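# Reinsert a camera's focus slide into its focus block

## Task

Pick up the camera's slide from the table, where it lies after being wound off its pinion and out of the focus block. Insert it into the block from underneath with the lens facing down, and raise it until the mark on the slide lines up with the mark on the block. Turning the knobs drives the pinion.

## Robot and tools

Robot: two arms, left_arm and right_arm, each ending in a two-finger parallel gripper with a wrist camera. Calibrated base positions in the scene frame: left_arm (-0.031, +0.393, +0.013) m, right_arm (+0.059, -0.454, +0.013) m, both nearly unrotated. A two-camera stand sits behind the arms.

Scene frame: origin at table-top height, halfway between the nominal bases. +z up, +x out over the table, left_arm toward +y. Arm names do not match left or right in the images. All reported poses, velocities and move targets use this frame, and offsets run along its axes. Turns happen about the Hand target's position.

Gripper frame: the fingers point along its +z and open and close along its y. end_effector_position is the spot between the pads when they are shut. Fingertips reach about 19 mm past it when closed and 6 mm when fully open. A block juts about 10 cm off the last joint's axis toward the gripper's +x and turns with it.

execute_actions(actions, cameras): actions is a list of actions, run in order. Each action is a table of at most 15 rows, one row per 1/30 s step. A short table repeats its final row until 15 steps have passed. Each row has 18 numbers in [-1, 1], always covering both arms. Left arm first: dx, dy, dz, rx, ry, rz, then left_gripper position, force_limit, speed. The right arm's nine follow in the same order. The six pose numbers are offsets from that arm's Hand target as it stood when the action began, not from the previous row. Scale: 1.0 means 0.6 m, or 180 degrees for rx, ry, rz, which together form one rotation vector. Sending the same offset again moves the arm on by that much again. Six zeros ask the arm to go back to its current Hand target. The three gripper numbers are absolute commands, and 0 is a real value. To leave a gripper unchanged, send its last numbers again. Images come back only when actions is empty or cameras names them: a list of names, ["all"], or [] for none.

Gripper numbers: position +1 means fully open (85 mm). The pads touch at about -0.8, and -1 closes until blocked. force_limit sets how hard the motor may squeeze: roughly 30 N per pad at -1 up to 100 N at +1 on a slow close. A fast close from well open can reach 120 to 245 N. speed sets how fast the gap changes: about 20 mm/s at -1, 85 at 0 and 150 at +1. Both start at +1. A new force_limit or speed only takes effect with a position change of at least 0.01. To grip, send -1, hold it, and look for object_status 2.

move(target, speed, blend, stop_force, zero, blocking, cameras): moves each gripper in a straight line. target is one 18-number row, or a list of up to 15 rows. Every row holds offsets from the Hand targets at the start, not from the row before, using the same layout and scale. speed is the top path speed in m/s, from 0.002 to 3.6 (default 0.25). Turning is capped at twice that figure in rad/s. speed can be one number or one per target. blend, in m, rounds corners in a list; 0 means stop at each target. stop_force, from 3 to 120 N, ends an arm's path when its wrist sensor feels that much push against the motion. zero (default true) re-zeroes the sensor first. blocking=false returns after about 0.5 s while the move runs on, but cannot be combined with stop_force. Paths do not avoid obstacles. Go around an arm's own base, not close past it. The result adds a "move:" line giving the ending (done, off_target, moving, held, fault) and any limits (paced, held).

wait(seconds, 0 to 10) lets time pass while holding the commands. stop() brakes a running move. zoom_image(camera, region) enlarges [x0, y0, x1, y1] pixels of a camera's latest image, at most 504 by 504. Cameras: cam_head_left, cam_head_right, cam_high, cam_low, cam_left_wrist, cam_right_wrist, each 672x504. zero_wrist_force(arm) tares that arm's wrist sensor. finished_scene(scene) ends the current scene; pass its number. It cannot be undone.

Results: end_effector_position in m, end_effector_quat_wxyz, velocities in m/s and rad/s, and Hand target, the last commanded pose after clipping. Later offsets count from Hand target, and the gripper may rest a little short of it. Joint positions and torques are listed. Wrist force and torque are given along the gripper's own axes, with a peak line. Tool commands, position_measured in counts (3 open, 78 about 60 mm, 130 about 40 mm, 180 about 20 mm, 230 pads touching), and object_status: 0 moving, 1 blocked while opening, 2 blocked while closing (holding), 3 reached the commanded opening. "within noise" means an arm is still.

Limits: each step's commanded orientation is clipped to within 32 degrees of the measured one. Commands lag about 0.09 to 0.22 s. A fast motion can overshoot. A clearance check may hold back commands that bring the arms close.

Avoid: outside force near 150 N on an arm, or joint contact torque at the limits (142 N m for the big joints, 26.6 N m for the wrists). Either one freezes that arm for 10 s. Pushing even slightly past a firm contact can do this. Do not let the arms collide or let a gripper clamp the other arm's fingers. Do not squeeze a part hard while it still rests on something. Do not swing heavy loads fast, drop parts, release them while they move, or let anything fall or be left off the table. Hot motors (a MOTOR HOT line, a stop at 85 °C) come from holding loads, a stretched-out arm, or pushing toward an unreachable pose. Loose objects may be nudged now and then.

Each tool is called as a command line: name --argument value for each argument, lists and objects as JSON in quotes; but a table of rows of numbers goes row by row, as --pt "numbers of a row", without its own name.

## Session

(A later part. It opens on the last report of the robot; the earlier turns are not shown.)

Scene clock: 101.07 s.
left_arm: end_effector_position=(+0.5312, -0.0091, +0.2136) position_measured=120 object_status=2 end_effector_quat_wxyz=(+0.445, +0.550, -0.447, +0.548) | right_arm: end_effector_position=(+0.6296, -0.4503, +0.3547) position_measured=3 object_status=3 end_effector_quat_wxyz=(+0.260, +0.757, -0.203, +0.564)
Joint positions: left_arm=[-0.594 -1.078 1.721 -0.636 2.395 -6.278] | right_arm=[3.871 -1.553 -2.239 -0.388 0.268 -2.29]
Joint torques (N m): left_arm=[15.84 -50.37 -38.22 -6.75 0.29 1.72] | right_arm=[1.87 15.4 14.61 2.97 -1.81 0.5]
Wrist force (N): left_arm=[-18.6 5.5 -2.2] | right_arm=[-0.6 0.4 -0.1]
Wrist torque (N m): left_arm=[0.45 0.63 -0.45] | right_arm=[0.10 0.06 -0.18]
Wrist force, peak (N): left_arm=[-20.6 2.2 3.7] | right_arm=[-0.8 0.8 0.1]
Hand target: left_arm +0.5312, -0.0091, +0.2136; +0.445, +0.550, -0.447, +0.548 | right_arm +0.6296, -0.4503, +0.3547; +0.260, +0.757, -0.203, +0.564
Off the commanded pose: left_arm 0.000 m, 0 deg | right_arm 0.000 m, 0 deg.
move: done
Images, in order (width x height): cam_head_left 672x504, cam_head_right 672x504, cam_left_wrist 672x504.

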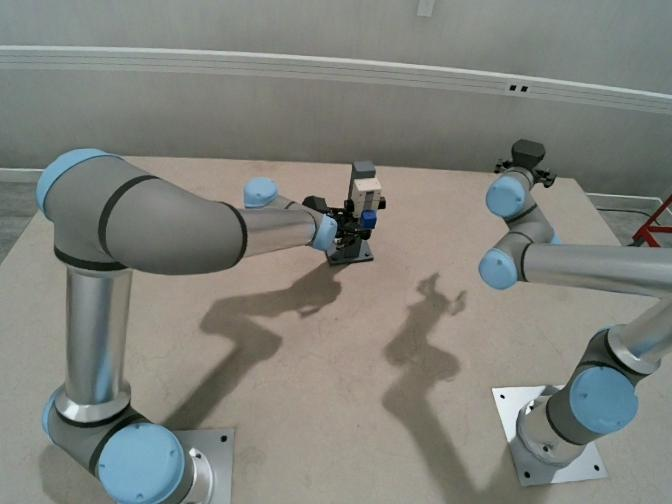

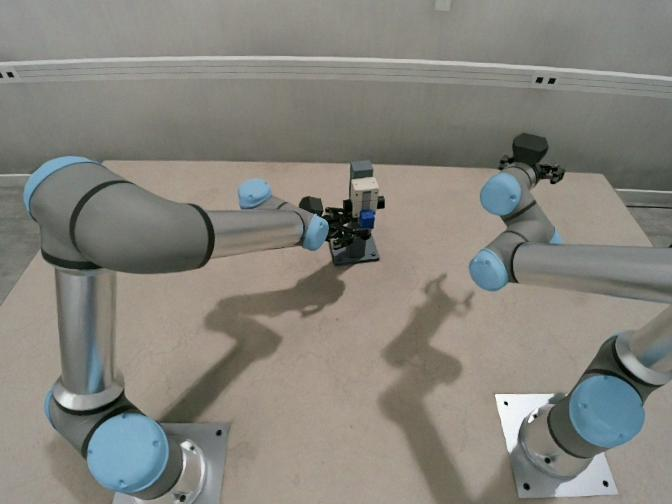

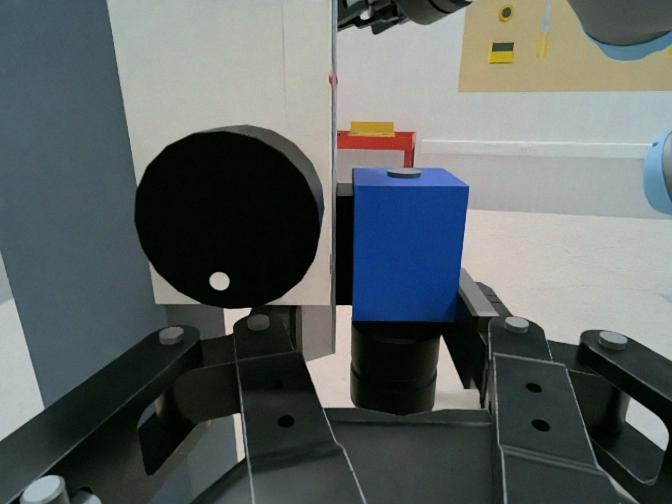

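move --pt "0 0 -0.0008 0 0 0 -1 0 -1 0 0 0 0 0 0 1 1 1" --pt "0 0 -0.0008 0 0 0 0.4 0 -1 0 0 0 0 0 0 1 1 1" --pt "-0.035 0.163 -0.003 0 0 0 0.41 0 -1 0 0 0 0 0 0 1 1 1" --speed '[0.02,0.05,0.1]' --cameras '["cam_head_right","cam_head_left","cam_left_wrist"]'

zoom_image --camera "cam_head_right" --region '[350, 190, 380, 210]'

zoom_image --camera "cam_head_left" --region '[350, 190, 380, 210]'

Scene clock: 105.03 s.
left_arm: end_effector_position=(+0.5137, +0.0725, +0.2119) position_measured=78 object_status=3 end_effector_quat_wxyz=(+0.445, +0.550, -0.447, +0.548) | right_arm: end_effector_position=(+0.6296, -0.4503, +0.3547) position_measured=3 object_status=3 end_effector_quat_wxyz=(+0.260, +0.757, -0.203, +0.564)
Joint positions: left_arm=[-0.465 -1.143 1.831 -0.68 2.524 -6.277] | right_arm=[3.871 -1.553 -2.239 -0.388 0.268 -2.29]
Joint torques (N m): left_arm=[-13.02 -35.02 -29.07 -1.07 -1.62 1.67] | right_arm=[1.9 15.86 14.78 2.92 -1.67 0.45]
Wrist force (N): left_arm=[0.7 1.0 -0.2] | right_arm=[-0.4 0.5 0.0]
Wrist torque (N m): left_arm=[0.52 0.14 -0.43] | right_arm=[0.12 0.04 -0.17]
Wrist force, peak (N): left_arm=[-18.6 5.4 -2.1] | right_arm=[-0.8 0.7 0.1]
Hand target: left_arm +0.5137, +0.0723, +0.2120; +0.445, +0.550, -0.447, +0.548 (not the last commanded pose) | right_arm +0.6296, -0.4503, +0.3547; +0.260, +0.757, -0.203, +0.564
Tool commands: left_gripper/position=+0.4 left_gripper/force_limit=+0.0 left_gripper/speed=-1.0 right_gripper/position=+1.0 right_gripper/force_limit=+1.0 right_gripper/speed=+1.0
Off the commanded pose: left_arm 0.017 m, 0 deg | right_arm 0.000 m, 0 deg.
move: held (left_arm; a check stopped the path); path passed 2 of 3 targets; target 3's new numbers were not sent; limits=held
pose unreachable (left arm): on one or more control steps of this call, first in action 0 (counted from 0), this arm could not follow its commanded pose, so it was not sent that pose on those steps. It may still have moved: this result reports where it is.
cause: moving toward the commanded pose would bring two parts of the arm too close to each other (its gripper and another part of the arm, with joints 4 (wrist 1) to 6 (wrist 3) between them, 3 mm apart when it was first held).
Images, in order (width x height): cam_head_left 672x504, cam_head_right 672x504, cam_left_wrist 672x504.

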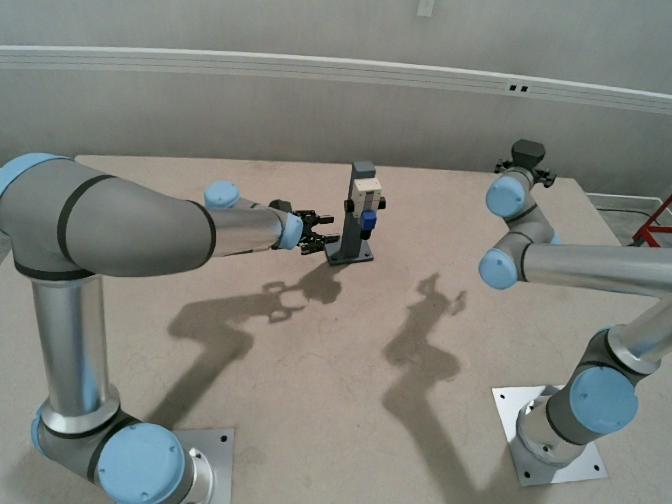

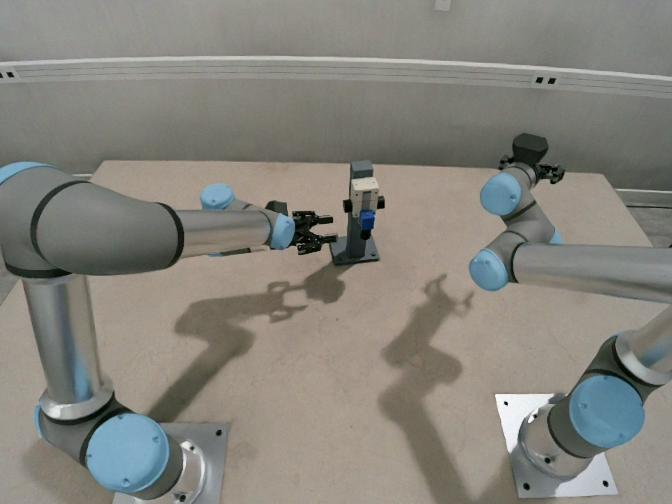

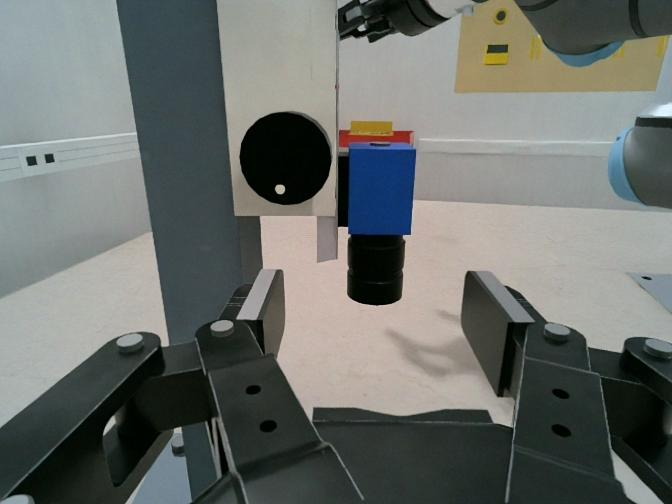

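Scaled by 16.800 from the camera's 672x504 image, which has a finer 960x720 frame.

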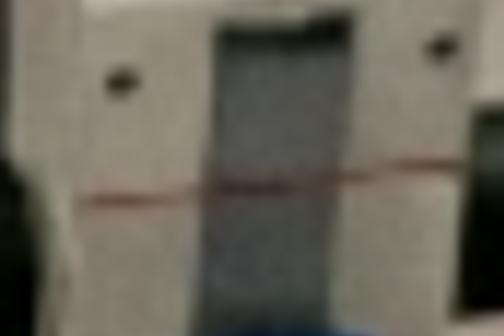

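Scaled by 16.800 from the camera's 672x504 image, which has a finer 960x720 frame.

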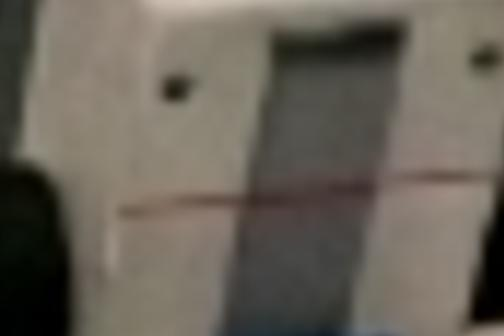

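move --pt "-0.17 -0.02 0.03 0 0 0.25 0.4 0 -1 0 0 0 0 0 0 1 1 1" --pt "-0.11 -0.185 0.05 0 0 0.494 0.4 0 -1 0 0 0 0 0 0 1 1 1" --speed 0.4 --blend '[0.03,0]' --cameras '["cam_left_wrist"]'

zoom_image --camera "cam_left_wrist" --region '[250, 60, 450, 220]'

Scene clock: 109.10 s.
left_arm: end_effector_position=(+0.4477, -0.0385, +0.2419) position_measured=78 object_status=3 end_effector_quat_wxyz=(-0.066, +0.704, +0.066, +0.704) | right_arm: end_effector_position=(+0.6296, -0.4503, +0.3547) position_measured=3 object_status=3 end_effector_quat_wxyz=(+0.260, +0.757, -0.203, +0.564)
Joint positions: left_arm=[-1.438 -1.13 1.719 -0.646 -0.001 -6.226] | right_arm=[3.871 -1.553 -2.239 -0.388 0.268 -2.29]
Joint torques (N m): left_arm=[-0.85 -32 -33.2 -1.96 -1.64 1.36] | right_arm=[1.15 17.21 14.25 2.81 -1.53 0.9]
Wrist force (N): left_arm=[0.3 1.2 0.1] | right_arm=[-0.6 0.3 -0.1]
Wrist torque (N m): left_arm=[0.54 0.19 -0.45] | right_arm=[0.10 0.05 -0.17]
Wrist force, peak (N): left_arm=[0.7 3.2 0.2] | right_arm=[-0.8 0.8 0.0]
Hand target: left_arm +0.4477, -0.0387, +0.2420; -0.066, +0.706, +0.066, +0.702 | right_arm +0.6296, -0.4503, +0.3547; +0.260, +0.757, -0.203, +0.564
Off the commanded pose: left_arm 0.000 m, 0 deg | right_arm 0.000 m, 0 deg.
move: done
Images, in order (width x height): cam_left_wrist 672x504.

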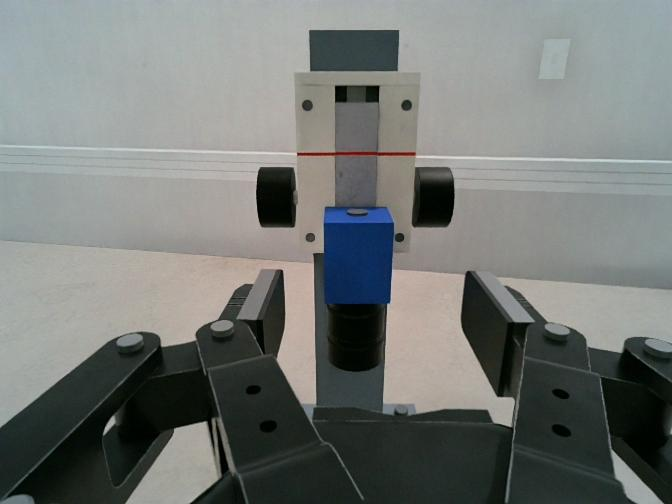

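Scaled by 2.520 from the camera's 672x504 image, which has a finer 960x720 frame.

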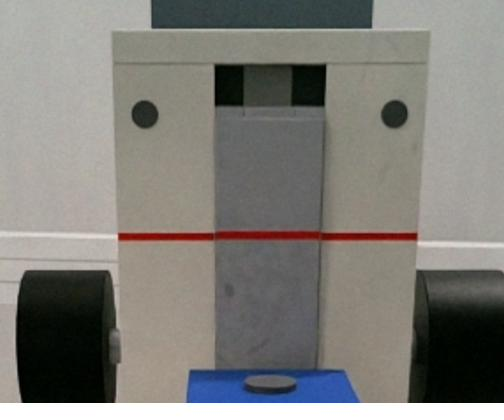

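zoom_image --camera "cam_left_wrist" --region '[310, 130, 400, 175]'

Scaled by 5.600 from the camera's 672x504 image, which has a finer 960x720 frame.

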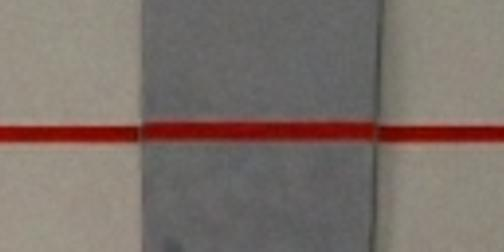

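finished_scene --scene 2

The scene is finished: the task was done.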